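# Place the green block into the blue tray

## Task

Get the green block into the blue tray and leave it there. The attempt fails if the robot topples or finishes leaning, or if anything is knocked or pushed out of the work area.

## Robot and tools

ROBOT. A Rainbow Robotics RB-Y1: a two-wheel differential base with two rear casters, a folding torso (ankle, knee, hip, called the leg), a pan/tilt head, and two 7-joint arms, each with a parallel gripper and a wrist camera whose case juts sideways and can collide. The base is 0.58 m wide, extends 0.10 m ahead of the wheel axle and 0.57 m behind it, and sweeps a 0.58 m radius when spinning in place. It cannot move sideways. Each arm carries up to 3 kg.

FRAMES. Base frame: origin on the floor between the drive wheels, x forward, y left, z up, metres. The chest, left_hand and right_hand readouts are in this frame. A hand point sits between the finger pads, 0.03 m behind the tips; fingers point along the hand's -z and close along its x. Printed hand positions can be off, especially at full reach or under load. base_odometry is the base pose relative to where it began, heading in rad (left positive, -3.142 to 3.142); it counts wheel rotation only, so slipping and bumps corrupt it.

move. One action per call; the robot state is always returned. Allowed combinations: base and/or joints (plus optional min_time_s, contact_limits); target alone or with min_time_s; contact_limits alone. An empty call just reports state and images.
- base: a single object {x_m_s, turn_rad_s, for_s}, velocities relative to the robot held for for_s seconds, then braking. x_m_s forward positive, 0.005 to 1.5 magnitude or 0; turn_rad_s left positive, 0.02 to 1.509 magnitude or 0; for_s 0.1 to 5. Omitted velocity means 0. Acceleration 0.4 m/s² (turns 0.5 rad/s²), so distance is roughly speed × for_s. Combined speeds are scaled down if |x|+0.27|turn| exceeds 1.5.
- joints: an object of absolute targets keyed by joint name, radians (grippers in metres of opening). Ranges: torso_squat_rad 0 to 1.2 (lowers a level chest), torso_shift_rad -0.3 to 0.6 (hips forward), torso_pitch_rad -0.2 to 1.4 (forward bow), torso_yaw_rad -1.5 to 1.5 (left positive; raise both arms sideways ≥0.2 rad first). Combined torso limits: squat+shift ≤1.52; squat-shift+pitch ≤1.57; shift+0.5pitch-0.4squat ≤0.7; shift+0.3pitch-0.5squat ≤0.39. Arms per side: shoulder_pitch ±2.356 (negative swings forward/up), shoulder_roll left 0 to 3.141, right -3.141 to 0 (away from body), shoulder_yaw ±2.094, elbow -2.617 to 0.01 (negative bends), forearm_roll ±3.141, wrist_pitch -1.57 to 1.919, hand_roll ±2.705, gripper_m 0 to 0.1. head_pan_rad ±0.523 (left positive), head_tilt_rad -0.35 to 1.57 (down positive).
- target: one hand's absolute pose in the base frame: side ("left"/"right"), x, y, z in m (-3 to 3), quat_wxyz in the same format the hand lines show. It is solved once to joint angles, so the hand travels an arc; break long moves into shorter steps. It waits for completion and is refused while a prior move runs.
- min_time_s: 0.1 to 8, minimum duration of arm/head/torso motions.
- contact_limits: gripper current caps in mA, 200 to 672.5 (default 672.5), persistent until changed; lower means gentler grip.
- cameras: list from head_camera, left_wrist_camera, right_wrist_camera, all. blocking: true (default) returns when everything rests; false returns in about 0.5 s while motion continues.

wait(seconds 0 to 10, cameras) lets time pass; returns early once running motions settle. stop brakes everything you commanded. zoom_image(camera, region [x0,y0,x1,y1] pixels, max 504 square) magnifies the latest image. read_manual gives licence text only. finished_scene ends the attempt permanently; the block must stay in the tray afterward.

RESULTS. move line: "done" or the worst status. Per-motion words: moving, done, reached (hand within 10 mm, 2°), short, refused (with a reason), off_target (rested away from target, maybe still pushing), stopped, not_followed / "joint command not followed" (arm command withheld to avoid self or arm-arm collision), time_out, contact_stop (torso only), limit_stop_at_own_body_<part> (guard halted before body contact), torque_fault, limit_stop_at_motor_heat. An unplanned stop or a refusal cancels the rest of that reply's move/wait/finished_scene calls. Base "done" only means the command was sent for its duration, not that it moved freely. on_its_own lists uncommanded behaviour. lidar_m: 12 distances in 30° sectors from straight ahead, counter-clockwise, at 0.23 m height; "-" is nothing seen. motor_effort: wheel load in percent (bracket = peak); above about 30 at rest suggests pushing something. Joint and external torques, wrist force/torque (uncalibrated, offsets up to 16 N) and motor temperatures are also reported. wheel_motors_off=1 means wheels disabled for 2 s after a stall.

GRASPING. Command an opening at least 0.005 m narrower than the block; reporting off_target then is normal.

AVOID. Fast bending or rising, especially arms extended forward, loaded, or while braking from driving, can topple the robot. Don't drive into furniture or walls; the base slides under tables where the upper body can snag. Keep arms from striking or squeezing each other (an outward shoulder roll of ~0.5 rad separates them); never close a gripper on the other hand. Contact torque at a joint limit (elbow 31.6, wrist joints 22, shoulders 61.6 N m) freezes the robot for 10 s. Hot motors (80 °C) lock an arm for 30–60 s. Don't drop the block from height, slam, or knock items away.

Each tool is called after "Emit:" as a command line: name --argument value for each argument, lists and objects as JSON in quotes; but a table of rows of numbers goes row by row, as --pt "numbers of a row", without its own name.

## Session

Emit:
move

Scene clock: 0.00 s.
Joint torques (N m): no reading
External joint torques (N m): no reading
Motor temperatures (°C): left_arm=[31 34 34 32 35 36 37] | right_arm=[34 34 29 33 37 33 35]
Wrist force (N): no reading
Wrist torque (N m): no reading
Wrist force, peak (N): no reading
base_odometry: x=+0.000 y=+0.000 heading=+0.000
lidar_m: 3.04 2.79 2.65 1.90 1.75 2.33 2.35 2.31 2.47 2.50 1.99 2.59
base_status: not commanded
joint_positions: torso_squat_rad=+0.350 torso_shift_rad=+0.000 torso_pitch_rad=+0.000 torso_yaw_rad=+0.000 left_shoulder_pitch_rad=-0.047 left_shoulder_roll_rad=+0.022 left_shoulder_yaw_rad=+0.021 left_elbow_rad=-0.133 left_forearm_roll_rad=-0.011 left_wrist_pitch_rad=-0.049 left_hand_roll_rad=+0.014 left_gripper_m=+0.101 right_shoulder_pitch_rad=-0.020 right_shoulder_roll_rad=-0.027 right_shoulder_yaw_rad=+0.035 right_elbow_rad=-0.114 right_forearm_roll_rad=+0.036 right_wrist_pitch_rad=+0.048 right_hand_roll_rad=+0.006 right_gripper_m=+0.100 head_pan_rad=+0.000 head_tilt_rad=+0.400
joint_status: not commanded
wheel_motors_off: 0
motor_effort: left_wheel=+0 right_wheel=+2
chest: x=-0.2280 y=-0.0002 z=+1.2475 quat_wxyz=(+1.000, +0.000, +0.000, +0.000) (m; base frame)
left_hand: x=-0.1178 y=+0.2361 z=+0.5713 quat_wxyz=(+0.993, +0.010, -0.114, +0.003) (m; base frame)
right_hand: x=-0.1692 y=-0.2396 z=+0.5649 quat_wxyz=(+0.998, -0.015, -0.042, +0.042) (m; base frame)
pictures: head_camera, left_wrist_camera, right_wrist_camera
Images, in order (width x height): head_camera 896x504, left_wrist_camera 644x364, right_wrist_camera 644x364.

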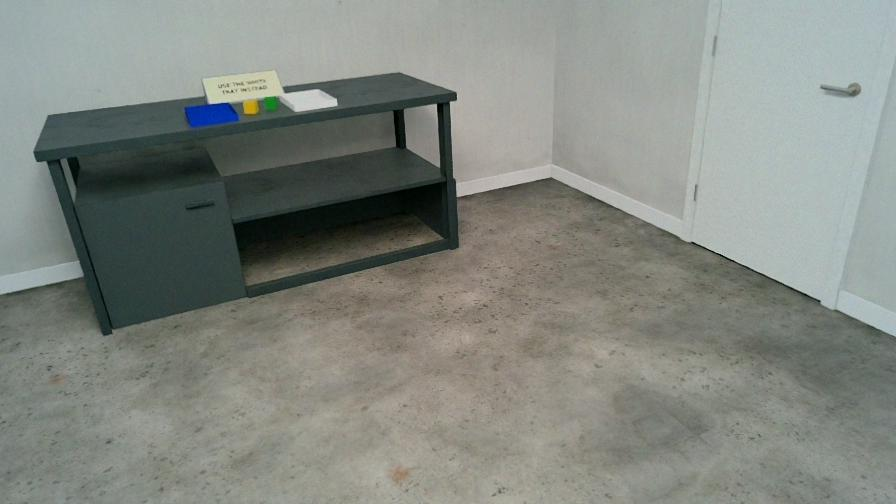

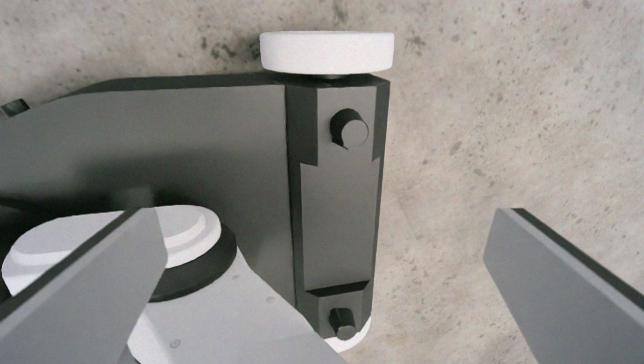

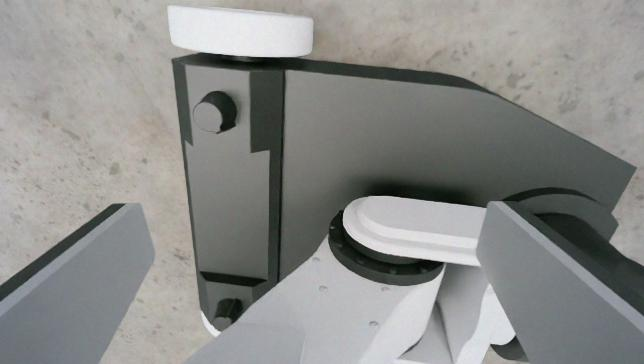

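Emit:
zoom_image --camera "head_camera" --region '[160, 50, 360, 150]'

Scaled by 2.520 from the camera's 896x504 image, which has a finer 1280x720 frame.

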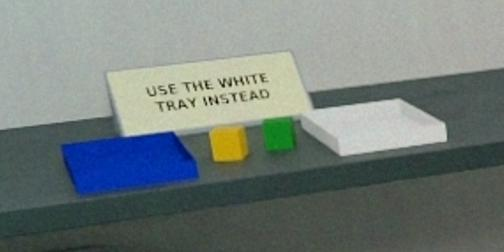

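Emit:
move --base '{"turn_rad_s":0.4,"for_s":0.8}'

Emit:
move --base '{"x_m_s":0.9,"for_s":2.25}'

Emit:
move --base '{"turn_rad_s":0.35,"for_s":0.7}' --joints '{"head_tilt_rad":0.6,"right_shoulder_pitch_rad":0.3,"right_shoulder_roll_rad":-0.25,"right_elbow_rad":-2.0}' --cameras '["head_camera"]'

Scene clock: 6.00 s.
Joint torques (N m): left_arm=[-3.9 0.18 0.39 -0.89 0.09 -0.75 -0.42] | right_arm=[-2.14 -0.46 -0.66 -0.42 0.07 -0.35 0.11]
External joint torques (N m): left_arm=[-1 -0.61 0.36 -0.07 0.08 -0.22 -0.41] | right_arm=[-0.23 0.78 -0.62 -0.35 0.03 -0.13 0.1]
Wrist force (N): left_arm=[-5.0 -3.7 -9.7] | right_arm=[2.0 -4.0 -6.6]
Wrist torque (N m): left_arm=[0.21 -0.43 -0.14] | right_arm=[0.48 -0.18 -0.15]
Wrist force, peak (N): left_arm=[-5.5 -4.6 -10.3] | right_arm=[2.1 -4.3 -7.0]
move: done
base_odometry: x=+0.000 y=+0.000 heading=+0.319
lidar_m: 2.80 2.80 2.18 1.76 2.21 2.52 2.32 2.34 2.65 1.99 2.00 3.05
base_status: done (sent for 0.8 of 0.8 s)
joint_positions: torso_squat_rad=+0.350 torso_shift_rad=+0.000 torso_pitch_rad=+0.000 torso_yaw_rad=+0.000 left_shoulder_pitch_rad=-0.047 left_shoulder_roll_rad=+0.022 left_shoulder_yaw_rad=+0.021 left_elbow_rad=-0.133 left_forearm_roll_rad=-0.011 left_wrist_pitch_rad=-0.049 left_hand_roll_rad=+0.014 left_gripper_m=+0.101 right_shoulder_pitch_rad=-0.020 right_shoulder_roll_rad=-0.027 right_shoulder_yaw_rad=+0.035 right_elbow_rad=-0.114 right_forearm_roll_rad=+0.036 right_wrist_pitch_rad=+0.048 right_hand_roll_rad=+0.006 right_gripper_m=+0.100 head_pan_rad=+0.000 head_tilt_rad=+0.400
joint_status: not commanded
wheel_motors_off: 0
motor_effort: left_wheel=-1(20) right_wheel=+21(30)
chest: x=-0.2280 y=-0.0002 z=+1.2475 quat_wxyz=(+1.000, +0.000, +0.000, +0.000) (m; base frame)
left_hand: x=-0.1178 y=+0.2361 z=+0.5713 quat_wxyz=(+0.993, +0.010, -0.114, +0.003) (m; base frame)
right_hand: x=-0.1692 y=-0.2396 z=+0.5649 quat_wxyz=(+0.998, -0.015, -0.042, +0.042) (m; base frame)
pictures: none

Scene clock: 10.80 s.
Joint torques (N m): left_arm=[-3.6 0.41 -0.03 -1.17 -0.15 -0.73 -0.06] | right_arm=[-1.44 -0.52 -0.63 -0.21 0.04 -0.43 0.05]
External joint torques (N m): left_arm=[-0.7 -0.38 -0.06 -0.36 -0.16 -0.2 -0.05] | right_arm=[0.47 0.73 -0.6 -0.15 0 -0.21 0.05]
Wrist force (N): left_arm=[-4.9 -4.1 -9.5] | right_arm=[2.0 -4.1 -6.6]
Wrist torque (N m): left_arm=[0.26 -0.42 -0.16] | right_arm=[0.50 -0.19 -0.14]
Wrist force, peak (N): left_arm=[-5.3 -3.6 -10.7] | right_arm=[2.5 -4.1 -7.0]
move: done
base_odometry: x=+1.936 y=+0.641 heading=+0.320
lidar_m: 0.78 0.78 0.99 2.07 2.19 2.82 4.35 3.61 2.21 2.16 1.26 1.30
base_status: done (sent for 2.27 of 2.27 s)
joint_positions: torso_squat_rad=+0.350 torso_shift_rad=+0.000 torso_pitch_rad=+0.000 torso_yaw_rad=+0.000 left_shoulder_pitch_rad=-0.047 left_shoulder_roll_rad=+0.022 left_shoulder_yaw_rad=+0.021 left_elbow_rad=-0.133 left_forearm_roll_rad=-0.011 left_wrist_pitch_rad=-0.049 left_hand_roll_rad=+0.014 left_gripper_m=+0.101 right_shoulder_pitch_rad=-0.020 right_shoulder_roll_rad=-0.027 right_shoulder_yaw_rad=+0.035 right_elbow_rad=-0.114 right_forearm_roll_rad=+0.036 right_wrist_pitch_rad=+0.048 right_hand_roll_rad=+0.006 right_gripper_m=+0.100 head_pan_rad=+0.000 head_tilt_rad=+0.400
joint_status: not commanded
wheel_motors_off: 0
motor_effort: left_wheel=+13(45) right_wheel=-14(51)
chest: x=-0.2279 y=-0.0002 z=+1.2475 quat_wxyz=(+1.000, +0.000, +0.000, +0.000) (m; base frame)
left_hand: x=-0.1177 y=+0.2361 z=+0.5713 quat_wxyz=(+0.993, +0.010, -0.114, +0.003) (m; base frame)
right_hand: x=-0.1690 y=-0.2395 z=+0.5649 quat_wxyz=(+0.998, -0.015, -0.042, +0.042) (m; base frame)
pictures: none

Scene clock: 13.10 s.
Joint torques (N m): left_arm=[-3.41 0.94 0.08 -0.89 0.02 -0.71 -0.17] | right_arm=[-5.39 -4.14 -3.61 -10.14 0.27 -1.85 0.16]
External joint torques (N m): left_arm=[-0.51 0.15 0.05 -0.08 0.01 -0.18 -0.16] | right_arm=[0.87 -0.09 -0.59 0.3 0.02 0.07 0.11]
Wrist force (N): left_arm=[-5.7 -4.0 -9.9] | right_arm=[-3.2 -2.2 0.3]
Wrist torque (N m): left_arm=[0.23 -0.51 -0.13] | right_arm=[0.27 -0.51 -0.13]
Wrist force, peak (N): left_arm=[-6.0 -4.1 -10.3] | right_arm=[2.9 -3.3 -6.8]
move: done
base_odometry: x=+1.937 y=+0.641 heading=+0.565
lidar_m: 0.78 0.84 1.83 2.05 2.46 3.97 4.34 2.20 2.19 2.16 1.24 1.45
base_status: done (sent for 0.7 of 0.7 s)
joint_positions: torso_squat_rad=+0.350 torso_shift_rad=+0.000 torso_pitch_rad=+0.000 torso_yaw_rad=+0.000 left_shoulder_pitch_rad=-0.047 left_shoulder_roll_rad=+0.022 left_shoulder_yaw_rad=+0.021 left_elbow_rad=-0.133 left_forearm_roll_rad=-0.011 left_wrist_pitch_rad=-0.049 left_hand_roll_rad=+0.014 left_gripper_m=+0.101 right_shoulder_pitch_rad=+0.300 right_shoulder_roll_rad=-0.250 right_shoulder_yaw_rad=+0.035 right_elbow_rad=-2.000 right_forearm_roll_rad=+0.036 right_wrist_pitch_rad=+0.048 right_hand_roll_rad=+0.006 right_gripper_m=+0.100 head_pan_rad=+0.000 head_tilt_rad=+0.600
joint_status: all done
wheel_motors_off: 0
motor_effort: left_wheel=-13(42) right_wheel=-6(41)
chest: x=-0.2280 y=-0.0002 z=+1.2475 quat_wxyz=(+1.000, +0.000, +0.000, +0.000) (m; base frame)
left_hand: x=-0.1177 y=+0.2361 z=+0.5713 quat_wxyz=(+0.993, +0.010, -0.114, +0.003) (m; base frame)
right_hand: x=+0.2082 y=-0.2795 z=+1.0837 quat_wxyz=(+0.670, -0.097, -0.728, +0.105) (m; base frame)
pictures: head_camera
Images, in order (width x height): head_camera 896x504.

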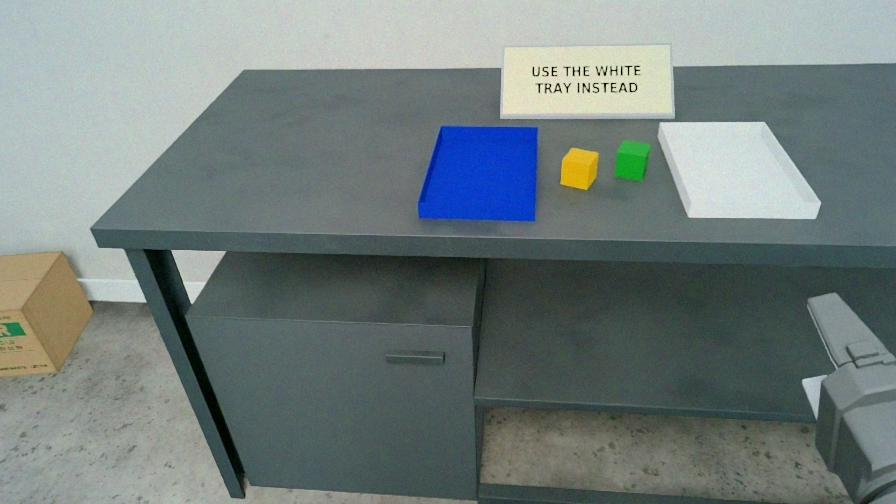

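Emit:
move --base '{"x_m_s":0.4,"for_s":1.45}' --joints '{"torso_pitch_rad":0.3,"torso_shift_rad":0.1,"head_tilt_rad":0.75}'

Emit:
move --target '{"side":"right","x":0.35,"y":-0.345,"z":1.12,"quat_wxyz":[1,0,0,0]}' --cameras '["all"]'

Scene clock: 17.63 s.
Joint torques (N m): left_arm=[5.01 0.42 0.3 1.92 0.08 -0.24 -0.04] | right_arm=[-0.55 -4.4 -3.59 -9.9 0.27 -1.85 0.04]
External joint torques (N m): left_arm=[-0.03 -0.21 0.23 -0.38 0.07 -0.27 -0.05] | right_arm=[-0.08 -0.38 -0.59 0.09 0.02 0.05 -0.01]
Wrist force (N): left_arm=[-3.7 -3.9 -9.3] | right_arm=[-3.0 -2.3 -2.0]
Wrist torque (N m): left_arm=[0.23 -0.35 -0.11] | right_arm=[0.31 -0.48 -0.16]
Wrist force, peak (N): left_arm=[-5.5 -4.5 -10.1] | right_arm=[-3.4 -2.6 -2.1]
move: done
base_odometry: x=+2.432 y=+0.955 heading=+0.566
lidar_m: 0.19 0.21 0.33 2.00 2.40 3.22 4.93 2.65 2.25 1.09 1.08 0.86
base_status: done (sent for 1.47 of 1.47 s)
joint_positions: torso_squat_rad=+0.350 torso_shift_rad=+0.100 torso_pitch_rad=+0.300 torso_yaw_rad=+0.000 left_shoulder_pitch_rad=-0.047 left_shoulder_roll_rad=+0.022 left_shoulder_yaw_rad=+0.021 left_elbow_rad=-0.133 left_forearm_roll_rad=-0.011 left_wrist_pitch_rad=-0.049 left_hand_roll_rad=+0.014 left_gripper_m=+0.101 right_shoulder_pitch_rad=+0.300 right_shoulder_roll_rad=-0.250 right_shoulder_yaw_rad=+0.035 right_elbow_rad=-2.000 right_forearm_roll_rad=+0.036 right_wrist_pitch_rad=+0.048 right_hand_roll_rad=+0.006 right_gripper_m=+0.100 head_pan_rad=+0.000 head_tilt_rad=+0.750
joint_status: all done
wheel_motors_off: 0
motor_effort: left_wheel=+9(39) right_wheel=-7(36)
chest: x=-0.0708 y=-0.0002 z=+1.2304 quat_wxyz=(+0.989, +0.000, +0.149, +0.000) (m; base frame)
left_hand: x=-0.1654 y=+0.2361 z=+0.5518 quat_wxyz=(+0.999, +0.011, +0.036, +0.002) (m; base frame)
right_hand: x=+0.2974 y=-0.2795 z=+0.9449 quat_wxyz=(+0.772, -0.080, -0.620, +0.118) (m; base frame)
pictures: none

Scene clock: 27.93 s.
Joint torques (N m): left_arm=[4.37 0.67 0.13 2.39 0.05 -0.37 -0.01] | right_arm=[16.25 -2.4 3.05 12.94 0.31 9.28 0.59]
External joint torques (N m): left_arm=[-0.63 0.06 0.06 0.11 0.05 -0.4 -0.02] | right_arm=[18.28 2.49 6.67 22.76 0.01 11.15 0.54]
External joint torques when the fault began: right_arm=[17.6 -1.6 17.27 39.11 -3.12 21.09 -0.82]
Wrist force (N): left_arm=[-3.4 -4.2 -9.6] | right_arm=[43.6 -7.4 11.3]
Wrist torque (N m): left_arm=[0.27 -0.36 -0.12] | right_arm=[0.40 -0.98 -0.38]
Wrist force, peak (N): left_arm=[-3.5 -4.0 -10.6] | right_arm=[80.0 -22.5 39.5]
move: torque_fault
TORQUE FAULT: right_elbow_rad reached its load limit. The robot stopped for 10 seconds, dropped its targets and accepts commands again. The stop added 9.5 s to the call.
base_odometry: x=+2.432 y=+0.955 heading=+0.566
lidar_m: 0.18 0.20 0.32 2.00 2.41 3.22 4.93 2.65 2.25 1.09 1.08 0.85
base_status: not commanded
joint_positions: torso_squat_rad=+0.350 torso_shift_rad=+0.099 torso_pitch_rad=+0.299 torso_yaw_rad=+0.000 left_shoulder_pitch_rad=-0.047 left_shoulder_roll_rad=+0.022 left_shoulder_yaw_rad=+0.021 left_elbow_rad=-0.133 left_forearm_roll_rad=-0.011 left_wrist_pitch_rad=-0.049 left_hand_roll_rad=+0.014 left_gripper_m=+0.101 right_shoulder_pitch_rad=+0.204 right_shoulder_roll_rad=-0.340 right_shoulder_yaw_rad=+0.084 right_elbow_rad=-1.946 right_forearm_roll_rad=-0.114 right_wrist_pitch_rad=+0.193 right_hand_roll_rad=-0.076 right_gripper_m=+0.099 head_pan_rad=+0.000 head_tilt_rad=+0.750
joint_status: right_shoulder_pitch_rad torque_fault (moved -0.096 of -1.374); right_shoulder_roll_rad torque_fault (moved -0.090 of -0.991); right_shoulder_yaw_rad torque_fault (moved +0.049 of +0.331); right_elbow_rad torque_fault (moved +0.054 of +0.417); right_forearm_roll_rad torque_fault (moved -0.150 of -1.420); right_wrist_pitch_rad torque_fault (moved +0.145 of +1.871); right_hand_roll_rad torque_fault (moved -0.082 of -0.514)
wheel_motors_off: 0
on_its_own: right_shoulder_pitch_rad is held at +0.209, not at your -1.074, since a torque_fault; right_shoulder_roll_rad is held at -0.339, not at your -1.241, since a torque_fault; right_shoulder_yaw_rad is held at +0.085, not at your +0.366, since a torque_fault; right_elbow_rad is held at -1.941, not at your -1.583, since a torque_fault; right_forearm_roll_rad is held at -0.114, not at your -1.384, since a torque_fault; right_wrist_pitch_rad is held at +0.196, not at your +1.919, since a torque_fault; right_hand_roll_rad is held at -0.076, not at your -0.508, since a torque_fault
motor_effort: left_wheel=+5(17) right_wheel=-8(10)
chest: x=-0.0717 y=+0.0000 z=+1.2305 quat_wxyz=(+0.989, +0.000, +0.149, +0.000) (m; base frame)
left_hand: x=-0.1653 y=+0.2360 z=+0.5517 quat_wxyz=(+0.999, +0.010, +0.035, +0.002) (m; base frame)
right_hand: x=+0.3130 y=-0.2656 z=+0.9158 quat_wxyz=(+0.815, -0.003, -0.573, +0.083) (m; base frame)
right_hand_status: short (checked arc, planned for 1.4 s): torque_fault, 222 mm and 70.8 deg off.
pictures: head_camera, left_wrist_camera, right_wrist_camera
Images, in order (width x height): head_camera 896x504, left_wrist_camera 644x364, right_wrist_camera 644x364.

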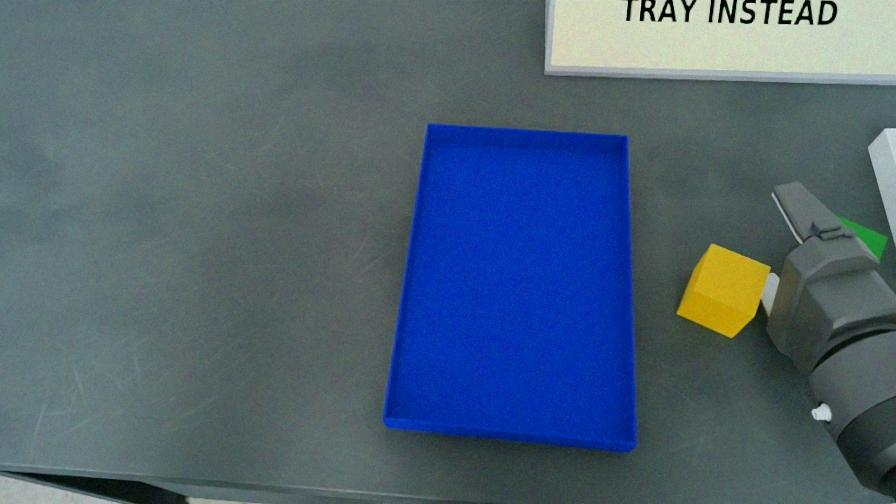

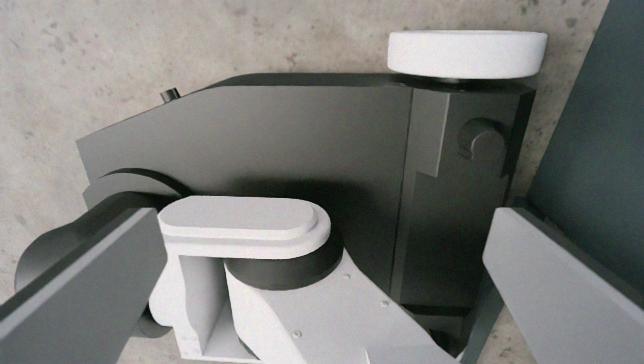

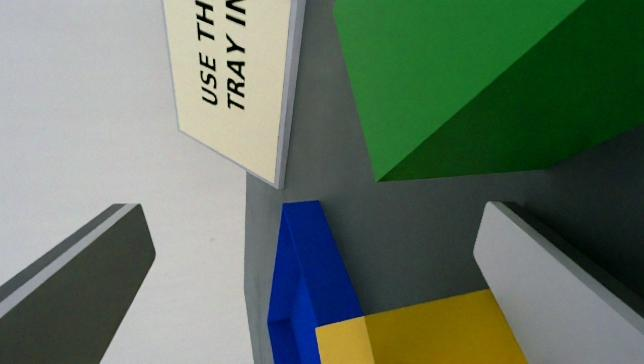

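Emit:
move --joints '{"torso_pitch_rad":0.0}'

Emit:
move --joints '{"right_elbow_rad":-2.35}' --cameras '["head_camera"]'

Scene clock: 30.07 s.
Joint torques (N m): left_arm=[-3.3 0.47 -0.25 -0.76 0.32 -0.62 0.07] | right_arm=[-6.15 -2.65 -3.68 -9.66 0.35 -1.9 0.45]
External joint torques (N m): left_arm=[-0.41 -0.31 -0.29 0.05 0.31 -0.08 0.08] | right_arm=[1.71 2.42 0.28 0.57 0.03 0.07 0.4]
Wrist force (N): left_arm=[-6.0 -4.1 -9.8] | right_arm=[-2.8 -4.0 -1.1]
Wrist torque (N m): left_arm=[0.27 -0.57 -0.16] | right_arm=[0.43 -0.41 -0.23]
Wrist force, peak (N): left_arm=[-6.0 -4.1 -9.8] | right_arm=[43.8 -7.4 11.3]
move: done
base_odometry: x=+2.432 y=+0.955 heading=+0.566
lidar_m: 0.18 0.21 0.32 2.00 2.41 3.21 4.93 2.65 2.25 1.09 1.09 0.85
base_status: not commanded
joint_positions: torso_squat_rad=+0.350 torso_shift_rad=+0.100 torso_pitch_rad=+0.000 torso_yaw_rad=+0.000 left_shoulder_pitch_rad=-0.047 left_shoulder_roll_rad=+0.022 left_shoulder_yaw_rad=+0.021 left_elbow_rad=-0.133 left_forearm_roll_rad=-0.011 left_wrist_pitch_rad=-0.049 left_hand_roll_rad=+0.014 left_gripper_m=+0.101 right_shoulder_pitch_rad=+0.209 right_shoulder_roll_rad=-0.340 right_shoulder_yaw_rad=+0.085 right_elbow_rad=-1.941 right_forearm_roll_rad=-0.114 right_wrist_pitch_rad=+0.196 right_hand_roll_rad=-0.076 right_gripper_m=+0.100 head_pan_rad=+0.000 head_tilt_rad=+0.750
joint_status: all done
wheel_motors_off: 0
on_its_own: right_shoulder_pitch_rad is held at +0.209, not at your -1.074, since a torque_fault; right_shoulder_roll_rad is held at -0.339, not at your -1.241, since a torque_fault; right_shoulder_yaw_rad is held at +0.085, not at your +0.366, since a torque_fault; right_elbow_rad is held at -1.941, not at your -1.583, since a torque_fault; right_forearm_roll_rad is held at -0.114, not at your -1.384, since a torque_fault; right_wrist_pitch_rad is held at +0.196, not at your +1.919, since a torque_fault; right_hand_roll_rad is held at -0.076, not at your -0.508, since a torque_fault
motor_effort: left_wheel=+5(9) right_wheel=-7(10)
chest: x=-0.1624 y=-0.0001 z=+1.2442 quat_wxyz=(+1.000, +0.000, +0.000, +0.000) (m; base frame)
left_hand: x=-0.0521 y=+0.2361 z=+0.5679 quat_wxyz=(+0.993, +0.010, -0.114, +0.003) (m; base frame)
right_hand: x=+0.2967 y=-0.2666 z=+1.0512 quat_wxyz=(+0.725, -0.016, -0.684, +0.080) (m; base frame)
pictures: none

Scene clock: 31.10 s.
Joint torques (N m): left_arm=[-2.96 0.84 -0.16 -1.08 0.05 -0.78 0.01] | right_arm=[-6.11 -2.38 -3.53 -9.03 0.27 -1.72 0.57]
External joint torques (N m): left_arm=[-0.06 0.06 -0.2 -0.27 0.04 -0.24 0.02] | right_arm=[0.9 1.49 -0.14 0.45 -0.02 0.12 0.52]
Wrist force (N): left_arm=[-5.0 -4.1 -10.1] | right_arm=[-2.4 -3.8 1.1]
Wrist torque (N m): left_arm=[0.22 -0.44 -0.18] | right_arm=[0.40 -0.39 -0.24]
Wrist force, peak (N): left_arm=[-5.2 -4.5 -10.1] | right_arm=[-4.0 -4.0 -1.1]
move: done
base_odometry: x=+2.432 y=+0.955 heading=+0.566
lidar_m: 0.19 0.20 0.33 2.00 2.41 3.22 4.93 2.65 2.25 1.08 1.09 0.86
base_status: not commanded
joint_positions: torso_squat_rad=+0.350 torso_shift_rad=+0.100 torso_pitch_rad=+0.000 torso_yaw_rad=+0.000 left_shoulder_pitch_rad=-0.047 left_shoulder_roll_rad=+0.022 left_shoulder_yaw_rad=+0.021 left_elbow_rad=-0.133 left_forearm_roll_rad=-0.011 left_wrist_pitch_rad=-0.049 left_hand_roll_rad=+0.014 left_gripper_m=+0.101 right_shoulder_pitch_rad=+0.209 right_shoulder_roll_rad=-0.340 right_shoulder_yaw_rad=+0.085 right_elbow_rad=-2.350 right_forearm_roll_rad=-0.114 right_wrist_pitch_rad=+0.196 right_hand_roll_rad=-0.076 right_gripper_m=+0.100 head_pan_rad=+0.000 head_tilt_rad=+0.750
joint_status: all done
wheel_motors_off: 0
on_its_own: right_shoulder_pitch_rad is held at +0.209, not at your -1.074, since a torque_fault; right_shoulder_roll_rad is held at -0.339, not at your -1.241, since a torque_fault; right_shoulder_yaw_rad is held at +0.085, not at your +0.366, since a torque_fault; right_forearm_roll_rad is held at -0.114, not at your -1.384, since a torque_fault; right_wrist_pitch_rad is held at +0.196, not at your +1.919, since a torque_fault; right_hand_roll_rad is held at -0.076, not at your -0.508, since a torque_fault
motor_effort: left_wheel=+8(9) right_wheel=-9(10)
chest: x=-0.1624 y=-0.0001 z=+1.2442 quat_wxyz=(+1.000, +0.000, +0.000, +0.000) (m; base frame)
left_hand: x=-0.0521 y=+0.2361 z=+0.5679 quat_wxyz=(+0.993, +0.010, -0.114, +0.003) (m; base frame)
right_hand: x=+0.2554 y=-0.2082 z=+1.2362 quat_wxyz=(+0.574, +0.025, -0.811, +0.111) (m; base frame)
pictures: head_camera
Images, in order (width x height): head_camera 896x504.

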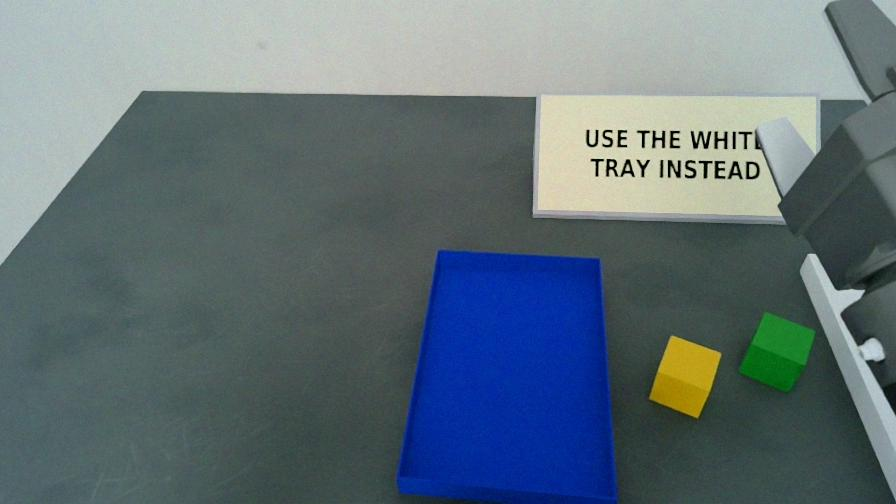

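Emit:
move --target '{"side":"right","x":0.35,"y":-0.34,"z":1.1,"quat_wxyz":[1,0,0,0]}' --min_time_s 2 --cameras '["head_camera","right_wrist_camera"]'

Scene clock: 35.20 s.
Joint torques (N m): left_arm=[-3.05 0.82 0.28 -1.02 0.12 -0.64 0.02] | right_arm=[-22.8 -10.98 -3.51 -5.8 0.33 -0.31 0.27]
External joint torques (N m): left_arm=[-0.16 0.04 0.25 -0.21 0.12 -0.11 0.03] | right_arm=[1.76 0.48 0.42 0.33 0.08 -0.24 0.27]
Wrist force (N): left_arm=[-5.1 -3.8 -9.7] | right_arm=[2.8 -4.8 -6.9]
Wrist torque (N m): left_arm=[0.20 -0.44 -0.16] | right_arm=[0.55 -0.05 -0.23]
Wrist force, peak (N): left_arm=[-5.4 -4.0 -10.3] | right_arm=[2.6 -4.9 -7.1]
move: done
base_odometry: x=+2.432 y=+0.955 heading=+0.566
lidar_m: 0.19 0.21 0.32 1.99 2.41 3.22 4.93 2.65 2.25 1.08 1.08 0.86
base_status: not commanded
joint_positions: torso_squat_rad=+0.350 torso_shift_rad=+0.100 torso_pitch_rad=+0.000 torso_yaw_rad=+0.000 left_shoulder_pitch_rad=-0.047 left_shoulder_roll_rad=+0.022 left_shoulder_yaw_rad=+0.021 left_elbow_rad=-0.133 left_forearm_roll_rad=-0.011 left_wrist_pitch_rad=-0.049 left_hand_roll_rad=+0.014 left_gripper_m=+0.101 right_shoulder_pitch_rad=-1.196 right_shoulder_roll_rad=-0.692 right_shoulder_yaw_rad=+0.350 right_elbow_rad=-0.662 right_forearm_roll_rad=-0.823 right_wrist_pitch_rad=+1.813 right_hand_roll_rad=-0.020 right_gripper_m=+0.100 head_pan_rad=+0.000 head_tilt_rad=+0.750
joint_status: all done
wheel_motors_off: 0
motor_effort: left_wheel=+6(9) right_wheel=-8(9)
chest: x=-0.1624 y=-0.0001 z=+1.2442 quat_wxyz=(+1.000, +0.000, +0.000, +0.000) (m; base frame)
left_hand: x=-0.0521 y=+0.2361 z=+0.5679 quat_wxyz=(+0.993, +0.010, -0.114, +0.003) (m; base frame)
right_hand: x=+0.3492 y=-0.3399 z=+1.1003 quat_wxyz=(+1.000, -0.001, -0.005, +0.000) (m; base frame)
right_hand_status: reached (checked arc, planned for 2.0 s): 1 mm and 0.6 deg off.
pictures: head_camera, right_wrist_camera
Images, in order (width x height): head_camera 896x504, right_wrist_camera 644x364.

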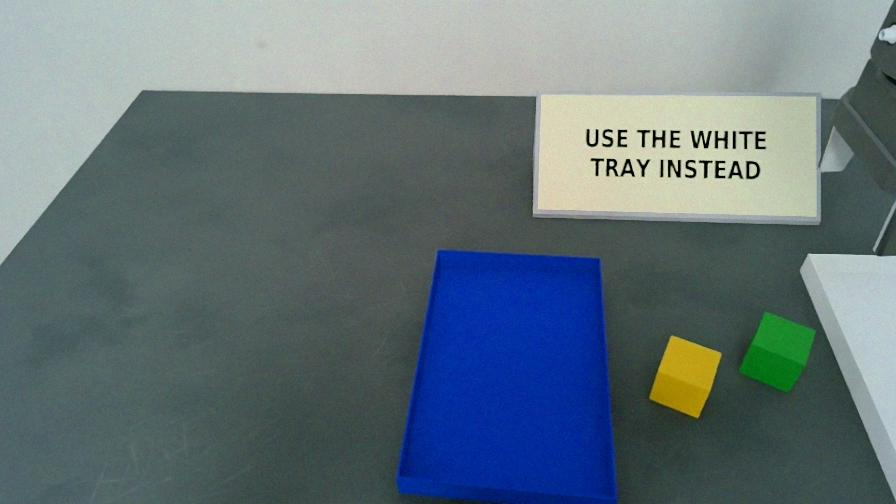

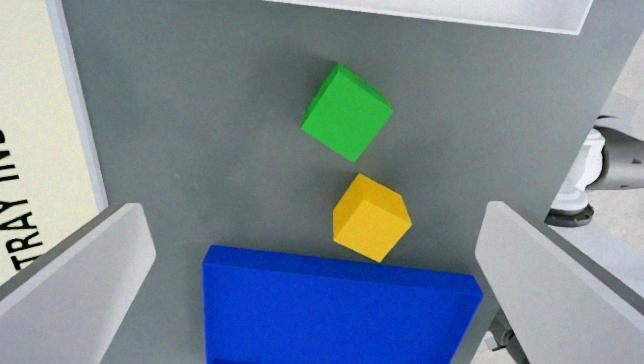

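Emit:
zoom_image --camera "right_wrist_camera" --region '[270, 40, 450, 280]'

Scaled by 2.100 from the camera's 644x364 image, which has a finer 1265x715 frame.

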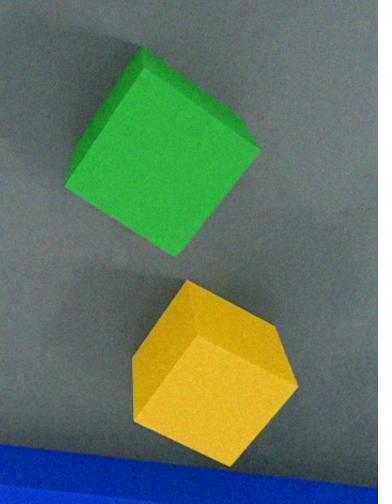

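Emit:
move --target '{"side":"right","x":0.33,"y":-0.326,"z":0.99,"quat_wxyz":[0.954,0,0,-0.301]}' --min_time_s 1.5 --cameras '["head_camera","right_wrist_camera"]'

Scene clock: 39.43 s.
Joint torques (N m): left_arm=[-3.3 -0.03 -0.02 -1.39 0.25 -0.78 -0.02] | right_arm=[-21.06 -10 -6.26 -6.89 0.44 -0.41 -0.16]
External joint torques (N m): left_arm=[-0.41 -0.81 -0.05 -0.58 0.24 -0.25 -0.01] | right_arm=[2.17 1.61 -1.85 -0.42 0.2 -0.39 -0.16]
Wrist force (N): left_arm=[-5.5 -4.1 -9.3] | right_arm=[2.9 -4.6 -6.6]
Wrist torque (N m): left_arm=[0.26 -0.47 -0.13] | right_arm=[0.56 -0.10 -0.10]
Wrist force, peak (N): left_arm=[-5.4 -4.3 -10.5] | right_arm=[2.8 -5.0 -7.2]
move: done
base_odometry: x=+2.432 y=+0.955 heading=+0.566
lidar_m: 0.19 0.21 0.33 2.00 2.40 3.23 4.93 2.65 2.25 1.09 1.07 0.85
base_status: not commanded
joint_positions: torso_squat_rad=+0.350 torso_shift_rad=+0.100 torso_pitch_rad=+0.000 torso_yaw_rad=+0.000 left_shoulder_pitch_rad=-0.047 left_shoulder_roll_rad=+0.022 left_shoulder_yaw_rad=+0.021 left_elbow_rad=-0.133 left_forearm_roll_rad=-0.011 left_wrist_pitch_rad=-0.049 left_hand_roll_rad=+0.014 left_gripper_m=+0.101 right_shoulder_pitch_rad=-0.941 right_shoulder_roll_rad=-0.604 right_shoulder_yaw_rad=+0.308 right_elbow_rad=-0.791 right_forearm_roll_rad=-0.751 right_wrist_pitch_rad=+1.671 right_hand_roll_rad=-0.681 right_gripper_m=+0.100 head_pan_rad=+0.000 head_tilt_rad=+0.750
joint_status: all done
wheel_motors_off: 0
motor_effort: left_wheel=+6(9) right_wheel=-7(9)
chest: x=-0.1624 y=-0.0001 z=+1.2442 quat_wxyz=(+1.000, +0.000, +0.000, +0.000) (m; base frame)
left_hand: x=-0.0521 y=+0.2361 z=+0.5679 quat_wxyz=(+0.993, +0.010, -0.114, +0.003) (m; base frame)
right_hand: x=+0.3299 y=-0.3261 z=+0.9902 quat_wxyz=(+0.954, +0.000, +0.001, -0.301) (m; base frame)
right_hand_status: reached (checked arc, planned for 1.5 s): 0 mm and 0.2 deg off.
pictures: head_camera, right_wrist_camera
Images, in order (width x height): head_camera 896x504, right_wrist_camera 644x364.

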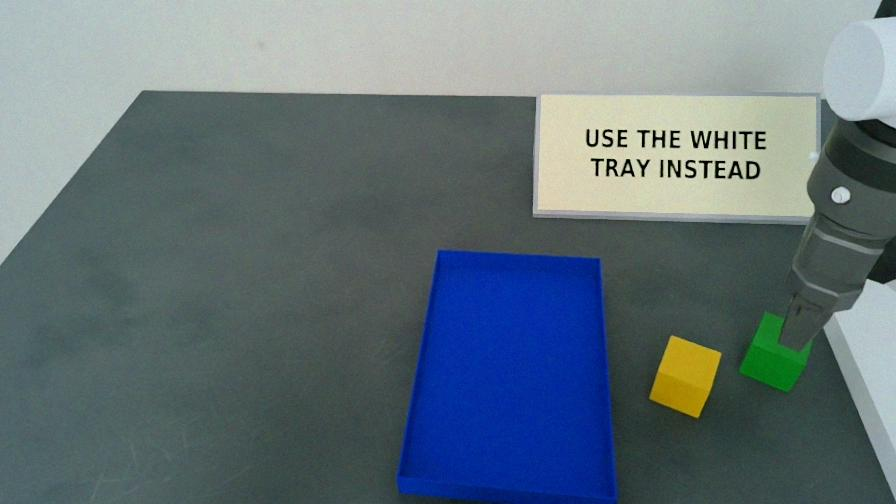

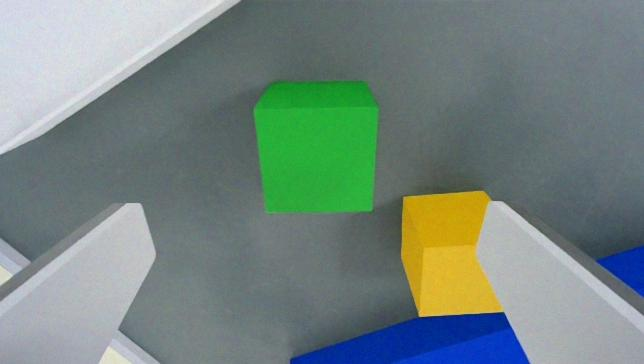

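Emit:
move --joints '{"right_gripper_m":0.08}'

Emit:
move --target '{"side":"right","x":0.33,"y":-0.326,"z":0.9,"quat_wxyz":[0.954,0,0,-0.301]}' --min_time_s 1.5

Emit:
move --joints '{"right_gripper_m":0.03}' --cameras '["right_wrist_camera"]'

Scene clock: 40.87 s.
Joint torques (N m): left_arm=[-3.31 0.83 0.4 -1.21 0.04 -0.8 -0.16] | right_arm=[-20.81 -9.98 -6.38 -7.08 0.44 -0.44 -0.08]
External joint torques (N m): left_arm=[-0.42 0.05 0.36 -0.4 0.03 -0.27 -0.15] | right_arm=[2.42 1.62 -1.97 -0.61 0.2 -0.43 -0.08]
Wrist force (N): left_arm=[-5.6 -3.6 -9.9] | right_arm=[2.9 -4.8 -6.8]
Wrist torque (N m): left_arm=[0.19 -0.51 -0.16] | right_arm=[0.58 -0.11 -0.10]
Wrist force, peak (N): left_arm=[-5.7 -4.2 -9.9] | right_arm=[3.0 -4.8 -6.9]
move: done
base_odometry: x=+2.432 y=+0.955 heading=+0.566
lidar_m: 0.19 0.21 0.33 1.99 2.40 3.21 4.93 2.65 2.25 1.08 1.09 0.85
base_status: not commanded
joint_positions: torso_squat_rad=+0.350 torso_shift_rad=+0.100 torso_pitch_rad=+0.000 torso_yaw_rad=+0.000 left_shoulder_pitch_rad=-0.047 left_shoulder_roll_rad=+0.022 left_shoulder_yaw_rad=+0.021 left_elbow_rad=-0.133 left_forearm_roll_rad=-0.011 left_wrist_pitch_rad=-0.049 left_hand_roll_rad=+0.014 left_gripper_m=+0.101 right_shoulder_pitch_rad=-0.941 right_shoulder_roll_rad=-0.604 right_shoulder_yaw_rad=+0.308 right_elbow_rad=-0.791 right_forearm_roll_rad=-0.751 right_wrist_pitch_rad=+1.671 right_hand_roll_rad=-0.681 right_gripper_m=+0.080 head_pan_rad=+0.000 head_tilt_rad=+0.750
joint_status: all done
wheel_motors_off: 0
motor_effort: left_wheel=+9(9) right_wheel=-8(9)
chest: x=-0.1624 y=-0.0001 z=+1.2442 quat_wxyz=(+1.000, +0.000, +0.000, +0.000) (m; base frame)
left_hand: x=-0.0521 y=+0.2361 z=+0.5679 quat_wxyz=(+0.993, +0.010, -0.114, +0.003) (m; base frame)
right_hand: x=+0.3299 y=-0.3261 z=+0.9902 quat_wxyz=(+0.954, +0.000, +0.001, -0.301) (m; base frame)
pictures: none

Scene clock: 42.70 s.
Joint torques (N m): left_arm=[-2.94 0.46 -0.59 -1.07 0.12 -0.62 -0.06] | right_arm=[-22.79 -9.22 -1.18 -5.65 0.45 -0.36 0.37]
External joint torques (N m): left_arm=[-0.05 -0.33 -0.63 -0.26 0.11 -0.09 -0.05] | right_arm=[0.77 1.5 0.24 0.35 0.21 -0.3 0.37]
Wrist force (N): left_arm=[-4.8 -4.1 -9.5] | right_arm=[3.0 -5.0 -6.8]
Wrist torque (N m): left_arm=[0.28 -0.40 -0.13] | right_arm=[0.57 -0.10 -0.19]
Wrist force, peak (N): left_arm=[-5.4 -4.4 -10.1] | right_arm=[3.0 -5.4 -7.1]
move: done
base_odometry: x=+2.432 y=+0.955 heading=+0.566
lidar_m: 0.18 0.22 0.32 2.00 2.40 3.22 4.94 2.65 2.25 1.07 1.09 0.85
base_status: not commanded
joint_positions: torso_squat_rad=+0.350 torso_shift_rad=+0.100 torso_pitch_rad=+0.000 torso_yaw_rad=+0.000 left_shoulder_pitch_rad=-0.047 left_shoulder_roll_rad=+0.022 left_shoulder_yaw_rad=+0.021 left_elbow_rad=-0.133 left_forearm_roll_rad=-0.011 left_wrist_pitch_rad=-0.049 left_hand_roll_rad=+0.014 left_gripper_m=+0.101 right_shoulder_pitch_rad=-1.024 right_shoulder_roll_rad=-0.454 right_shoulder_yaw_rad=+0.331 right_elbow_rad=-0.278 right_forearm_roll_rad=-0.710 right_wrist_pitch_rad=+1.293 right_hand_roll_rad=-0.501 right_gripper_m=+0.080 head_pan_rad=+0.000 head_tilt_rad=+0.750
joint_status: all done
wheel_motors_off: 0
motor_effort: left_wheel=+8(10) right_wheel=-8(9)
chest: x=-0.1624 y=-0.0001 z=+1.2442 quat_wxyz=(+1.000, +0.000, +0.000, +0.000) (m; base frame)
left_hand: x=-0.0521 y=+0.2361 z=+0.5679 quat_wxyz=(+0.993, +0.010, -0.114, +0.003) (m; base frame)
right_hand: x=+0.3293 y=-0.3260 z=+0.9003 quat_wxyz=(+0.954, +0.001, -0.008, -0.301) (m; base frame)
right_hand_status: reached (checked arc, planned for 1.5 s): 1 mm and 0.9 deg off.
pictures: none

Scene clock: 43.77 s.
Joint torques (N m): left_arm=[-3.36 1.33 0.31 -1.11 0.06 -0.77 -0.14] | right_arm=[-22.94 -9.33 -1.24 -5.54 0.44 -0.38 0.3]
External joint torques (N m): left_arm=[-0.47 0.54 0.27 -0.3 0.05 -0.23 -0.13] | right_arm=[0.62 1.39 0.18 0.46 0.2 -0.32 0.3]
Wrist force (N): left_arm=[-5.0 -3.5 -10.4] | right_arm=[3.1 -5.2 -6.5]
Wrist torque (N m): left_arm=[0.14 -0.43 -0.15] | right_arm=[0.60 -0.09 -0.19]
Wrist force, peak (N): left_arm=[-5.2 -4.3 -10.2] | right_arm=[3.2 -5.1 -7.0]
move: off_target
base_odometry: x=+2.432 y=+0.955 heading=+0.566
lidar_m: 0.19 0.22 0.31 2.00 2.41 3.21 4.93 2.65 2.25 1.08 1.08 0.86
base_status: not commanded
joint_positions: torso_squat_rad=+0.350 torso_shift_rad=+0.100 torso_pitch_rad=+0.000 torso_yaw_rad=+0.000 left_shoulder_pitch_rad=-0.047 left_shoulder_roll_rad=+0.022 left_shoulder_yaw_rad=+0.021 left_elbow_rad=-0.133 left_forearm_roll_rad=-0.011 left_wrist_pitch_rad=-0.049 left_hand_roll_rad=+0.014 left_gripper_m=+0.101 right_shoulder_pitch_rad=-1.024 right_shoulder_roll_rad=-0.454 right_shoulder_yaw_rad=+0.331 right_elbow_rad=-0.278 right_forearm_roll_rad=-0.710 right_wrist_pitch_rad=+1.293 right_hand_roll_rad=-0.501 right_gripper_m=+0.049 head_pan_rad=+0.000 head_tilt_rad=+0.750
joint_status: right_gripper_m off_target (ended at +0.049, target +0.030)
wheel_motors_off: 0
motor_effort: left_wheel=+7(10) right_wheel=-8(9)
chest: x=-0.1624 y=-0.0001 z=+1.2442 quat_wxyz=(+1.000, +0.000, +0.000, +0.000) (m; base frame)
left_hand: x=-0.0521 y=+0.2361 z=+0.5679 quat_wxyz=(+0.993, +0.010, -0.114, +0.003) (m; base frame)
right_hand: x=+0.3293 y=-0.3260 z=+0.9003 quat_wxyz=(+0.954, +0.001, -0.008, -0.301) (m; base frame)
pictures: right_wrist_camera
Images, in order (width x height): right_wrist_camera 644x364.

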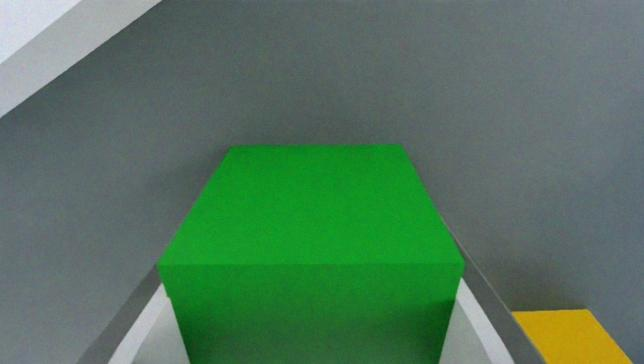

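Emit:
move --target '{"side":"right","x":0.325,"y":-0.315,"z":1.02,"quat_wxyz":[0.954,0,0,-0.301]}' --min_time_s 1.2

Emit:
move --target '{"side":"right","x":0.32,"y":-0.065,"z":1.02,"quat_wxyz":[0.954,0,0,-0.301]}' --min_time_s 1.5 --cameras '["head_camera","right_wrist_camera"]'

Scene clock: 46.17 s.
Joint torques (N m): left_arm=[-3.35 0.91 0.81 -1.4 0.24 -0.73 -0.03] | right_arm=[-20.87 -11.52 -6.75 -6.95 0.21 -0.33 -0.02]
External joint torques (N m): left_arm=[-0.46 0.12 0.78 -0.59 0.23 -0.19 -0.02] | right_arm=[2.14 -0.07 -1.75 -0.44 -0.02 -0.31 -0.02]
Wrist force (N): left_arm=[-5.1 -4.3 -10.1] | right_arm=[2.9 -4.7 -7.8]
Wrist torque (N m): left_arm=[0.26 -0.46 -0.15] | right_arm=[0.56 -0.10 -0.11]
Wrist force, peak (N): left_arm=[-4.7 -4.3 -10.7] | right_arm=[3.1 -5.8 -7.9]
move: done
base_odometry: x=+2.432 y=+0.955 heading=+0.566
lidar_m: 0.19 0.21 0.33 2.00 2.41 3.22 4.93 2.65 2.25 1.09 1.09 0.85
base_status: not commanded
joint_positions: torso_squat_rad=+0.350 torso_shift_rad=+0.100 torso_pitch_rad=+0.000 torso_yaw_rad=+0.000 left_shoulder_pitch_rad=-0.047 left_shoulder_roll_rad=+0.022 left_shoulder_yaw_rad=+0.021 left_elbow_rad=-0.133 left_forearm_roll_rad=-0.011 left_wrist_pitch_rad=-0.049 left_hand_roll_rad=+0.014 left_gripper_m=+0.101 right_shoulder_pitch_rad=-0.929 right_shoulder_roll_rad=-0.621 right_shoulder_yaw_rad=+0.276 right_elbow_rad=-0.939 right_forearm_roll_rad=-0.754 right_wrist_pitch_rad=+1.788 right_hand_roll_rad=-0.748 right_gripper_m=+0.049 head_pan_rad=+0.000 head_tilt_rad=+0.750
joint_status: all done
wheel_motors_off: 0
motor_effort: left_wheel=+6(10) right_wheel=-8(10)
chest: x=-0.1624 y=-0.0002 z=+1.2442 quat_wxyz=(+1.000, +0.000, +0.000, +0.000) (m; base frame)
left_hand: x=-0.0521 y=+0.2361 z=+0.5680 quat_wxyz=(+0.993, +0.010, -0.114, +0.003) (m; base frame)
right_hand: x=+0.3248 y=-0.3148 z=+1.0203 quat_wxyz=(+0.954, +0.000, +0.002, -0.301) (m; base frame)
right_hand_status: reached (checked arc, planned for 1.2 s): 0 mm and 0.2 deg off.
pictures: none

Scene clock: 48.00 s.
Joint torques (N m): left_arm=[-3.22 0.69 0.68 -1.3 0.23 -0.85 -0.01] | right_arm=[-23.36 -4.63 -4.16 -6.82 0.41 -0.4 0]
External joint torques (N m): left_arm=[-0.32 -0.09 0.65 -0.49 0.22 -0.31 0] | right_arm=[0.57 0.99 -0.12 0.25 0.19 -0.39 0]
Wrist force (N): left_arm=[-5.7 -4.1 -9.7] | right_arm=[3.1 -5.2 -7.8]
Wrist torque (N m): left_arm=[0.26 -0.52 -0.12] | right_arm=[0.64 -0.11 -0.13]
Wrist force, peak (N): left_arm=[-5.2 -4.3 -10.7] | right_arm=[3.4 -5.5 -8.1]
move: done
base_odometry: x=+2.432 y=+0.955 heading=+0.566
lidar_m: 0.19 0.21 0.32 2.00 2.42 3.22 4.93 2.65 2.25 1.08 1.08 0.85
base_status: not commanded
joint_positions: torso_squat_rad=+0.350 torso_shift_rad=+0.100 torso_pitch_rad=+0.000 torso_yaw_rad=+0.000 left_shoulder_pitch_rad=-0.047 left_shoulder_roll_rad=+0.022 left_shoulder_yaw_rad=+0.021 left_elbow_rad=-0.133 left_forearm_roll_rad=-0.011 left_wrist_pitch_rad=-0.049 left_hand_roll_rad=+0.014 left_gripper_m=+0.101 right_shoulder_pitch_rad=-1.141 right_shoulder_roll_rad=-0.160 right_shoulder_yaw_rad=+0.424 right_elbow_rad=-0.854 right_forearm_roll_rad=-0.647 right_wrist_pitch_rad=+1.777 right_hand_roll_rad=-1.187 right_gripper_m=+0.049 head_pan_rad=+0.000 head_tilt_rad=+0.750
joint_status: all done
wheel_motors_off: 0
motor_effort: left_wheel=+9(10) right_wheel=-8(9)
chest: x=-0.1624 y=-0.0002 z=+1.2442 quat_wxyz=(+1.000, +0.000, +0.000, +0.000) (m; base frame)
left_hand: x=-0.0521 y=+0.2361 z=+0.5680 quat_wxyz=(+0.993, +0.010, -0.114, +0.003) (m; base frame)
right_hand: x=+0.3193 y=-0.0653 z=+1.0201 quat_wxyz=(+0.954, +0.002, -0.002, -0.301) (m; base frame)
right_hand_status: reached (checked arc, planned for 1.5 s): 1 mm and 0.3 deg off.
pictures: head_camera, right_wrist_camera
Images, in order (width x height): head_camera 896x504, right_wrist_camera 644x364.

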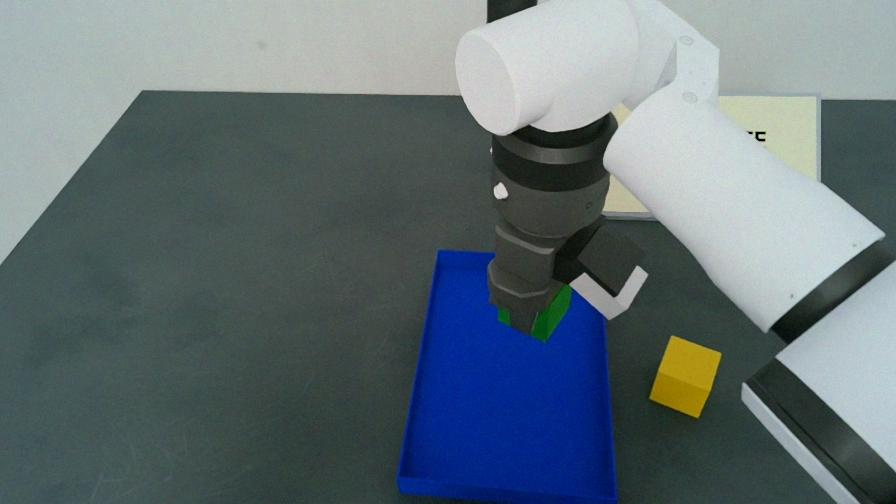

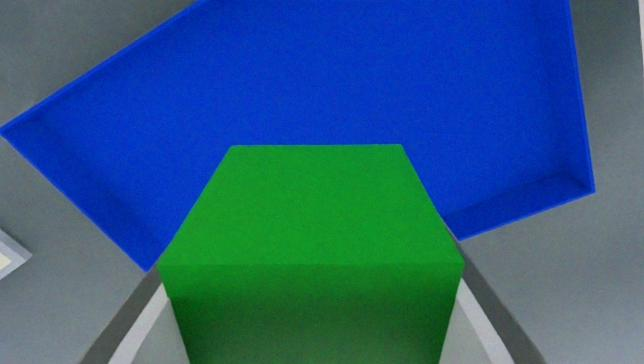

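Emit:
move --target '{"side":"right","x":0.315,"y":-0.065,"z":0.912,"quat_wxyz":[0.954,0,0,-0.301]}' --min_time_s 1.5

Emit:
move --target '{"side":"right","x":0.315,"y":-0.065,"z":0.906,"quat_wxyz":[0.954,0,0,-0.301]}' --min_time_s 0.5 --cameras '["head_camera"]'

Scene clock: 51.30 s.
Joint torques (N m): left_arm=[-3.94 0.71 -0.06 -1.16 0.02 -0.75 0.09] | right_arm=[-21.35 -3.17 -1.98 -6.93 0.35 -0.37 0.41]
External joint torques (N m): left_arm=[-1.05 -0.07 -0.1 -0.35 0.01 -0.21 0.1] | right_arm=[1.94 1.49 0.25 -0.02 0.12 -0.34 0.41]
Wrist force (N): left_arm=[-5.0 -4.2 -9.9] | right_arm=[2.7 -5.1 -7.7]
Wrist torque (N m): left_arm=[0.28 -0.44 -0.16] | right_arm=[0.59 -0.12 -0.19]
Wrist force, peak (N): left_arm=[-5.9 -4.1 -10.2] | right_arm=[2.9 -5.2 -8.2]
move: done
base_odometry: x=+2.432 y=+0.955 heading=+0.566
lidar_m: 0.18 0.22 0.31 2.00 2.41 3.22 4.93 2.65 2.25 1.08 1.09 0.86
base_status: not commanded
joint_positions: torso_squat_rad=+0.350 torso_shift_rad=+0.100 torso_pitch_rad=+0.000 torso_yaw_rad=+0.000 left_shoulder_pitch_rad=-0.047 left_shoulder_roll_rad=+0.022 left_shoulder_yaw_rad=+0.021 left_elbow_rad=-0.133 left_forearm_roll_rad=-0.011 left_wrist_pitch_rad=-0.049 left_hand_roll_rad=+0.014 left_gripper_m=+0.101 right_shoulder_pitch_rad=-1.101 right_shoulder_roll_rad=-0.047 right_shoulder_yaw_rad=+0.469 right_elbow_rad=-0.488 right_forearm_roll_rad=-0.595 right_wrist_pitch_rad=+1.420 right_hand_roll_rad=-1.077 right_gripper_m=+0.049 head_pan_rad=+0.000 head_tilt_rad=+0.750
joint_status: all done
wheel_motors_off: 0
motor_effort: left_wheel=+7(9) right_wheel=-9(9)
chest: x=-0.1624 y=-0.0002 z=+1.2442 quat_wxyz=(+1.000, +0.000, +0.000, +0.000) (m; base frame)
left_hand: x=-0.0521 y=+0.2361 z=+0.5680 quat_wxyz=(+0.993, +0.010, -0.114, +0.003) (m; base frame)
right_hand: x=+0.3144 y=-0.0653 z=+0.9123 quat_wxyz=(+0.954, +0.002, -0.004, -0.301) (m; base frame)
right_hand_status: reached (checked arc, planned for 1.5 s): 1 mm and 0.5 deg off.
pictures: none

Scene clock: 52.13 s.
Joint torques (N m): left_arm=[-2.78 0.65 0.21 -1.3 0.16 -0.78 -0.22] | right_arm=[-23 -3.36 -3.75 -6.72 0.16 -0.32 0.39]
External joint torques (N m): left_arm=[0.11 -0.13 0.18 -0.49 0.15 -0.25 -0.2] | right_arm=[0.31 1.43 -1.89 0.07 -0.07 -0.3 0.39]
Wrist force (N): left_arm=[-4.6 -3.5 -9.9] | right_arm=[2.8 -5.1 -7.7]
Wrist torque (N m): left_arm=[0.22 -0.36 -0.17] | right_arm=[0.60 -0.11 -0.18]
Wrist force, peak (N): left_arm=[-5.7 -4.1 -10.3] | right_arm=[2.9 -5.4 -8.0]
move: done
base_odometry: x=+2.432 y=+0.955 heading=+0.566
lidar_m: 0.18 0.21 0.32 2.00 2.41 3.22 4.93 2.65 2.25 1.08 1.09 0.85
base_status: not commanded
joint_positions: torso_squat_rad=+0.350 torso_shift_rad=+0.100 torso_pitch_rad=+0.000 torso_yaw_rad=+0.000 left_shoulder_pitch_rad=-0.047 left_shoulder_roll_rad=+0.022 left_shoulder_yaw_rad=+0.021 left_elbow_rad=-0.133 left_forearm_roll_rad=-0.011 left_wrist_pitch_rad=-0.049 left_hand_roll_rad=+0.014 left_gripper_m=+0.101 right_shoulder_pitch_rad=-1.124 right_shoulder_roll_rad=-0.029 right_shoulder_yaw_rad=+0.465 right_elbow_rad=-0.413 right_forearm_roll_rad=-0.599 right_wrist_pitch_rad=+1.379 right_hand_roll_rad=-1.055 right_gripper_m=+0.049 head_pan_rad=+0.000 head_tilt_rad=+0.750
joint_status: all done
wheel_motors_off: 0
motor_effort: left_wheel=+9(10) right_wheel=-7(9)
chest: x=-0.1624 y=-0.0002 z=+1.2442 quat_wxyz=(+1.000, +0.000, +0.000, +0.000) (m; base frame)
left_hand: x=-0.0521 y=+0.2361 z=+0.5680 quat_wxyz=(+0.993, +0.010, -0.114, +0.003) (m; base frame)
right_hand: x=+0.3143 y=-0.0656 z=+0.9062 quat_wxyz=(+0.954, +0.002, -0.004, -0.301) (m; base frame)
right_hand_status: reached (checked arc, planned for 0.5 s): 1 mm and 0.5 deg off.
pictures: head_camera
Images, in order (width x height): head_camera 896x504.

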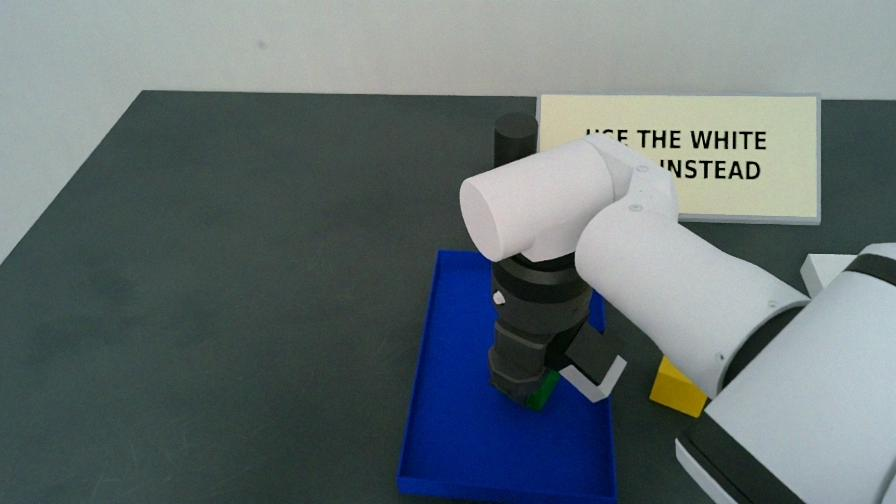

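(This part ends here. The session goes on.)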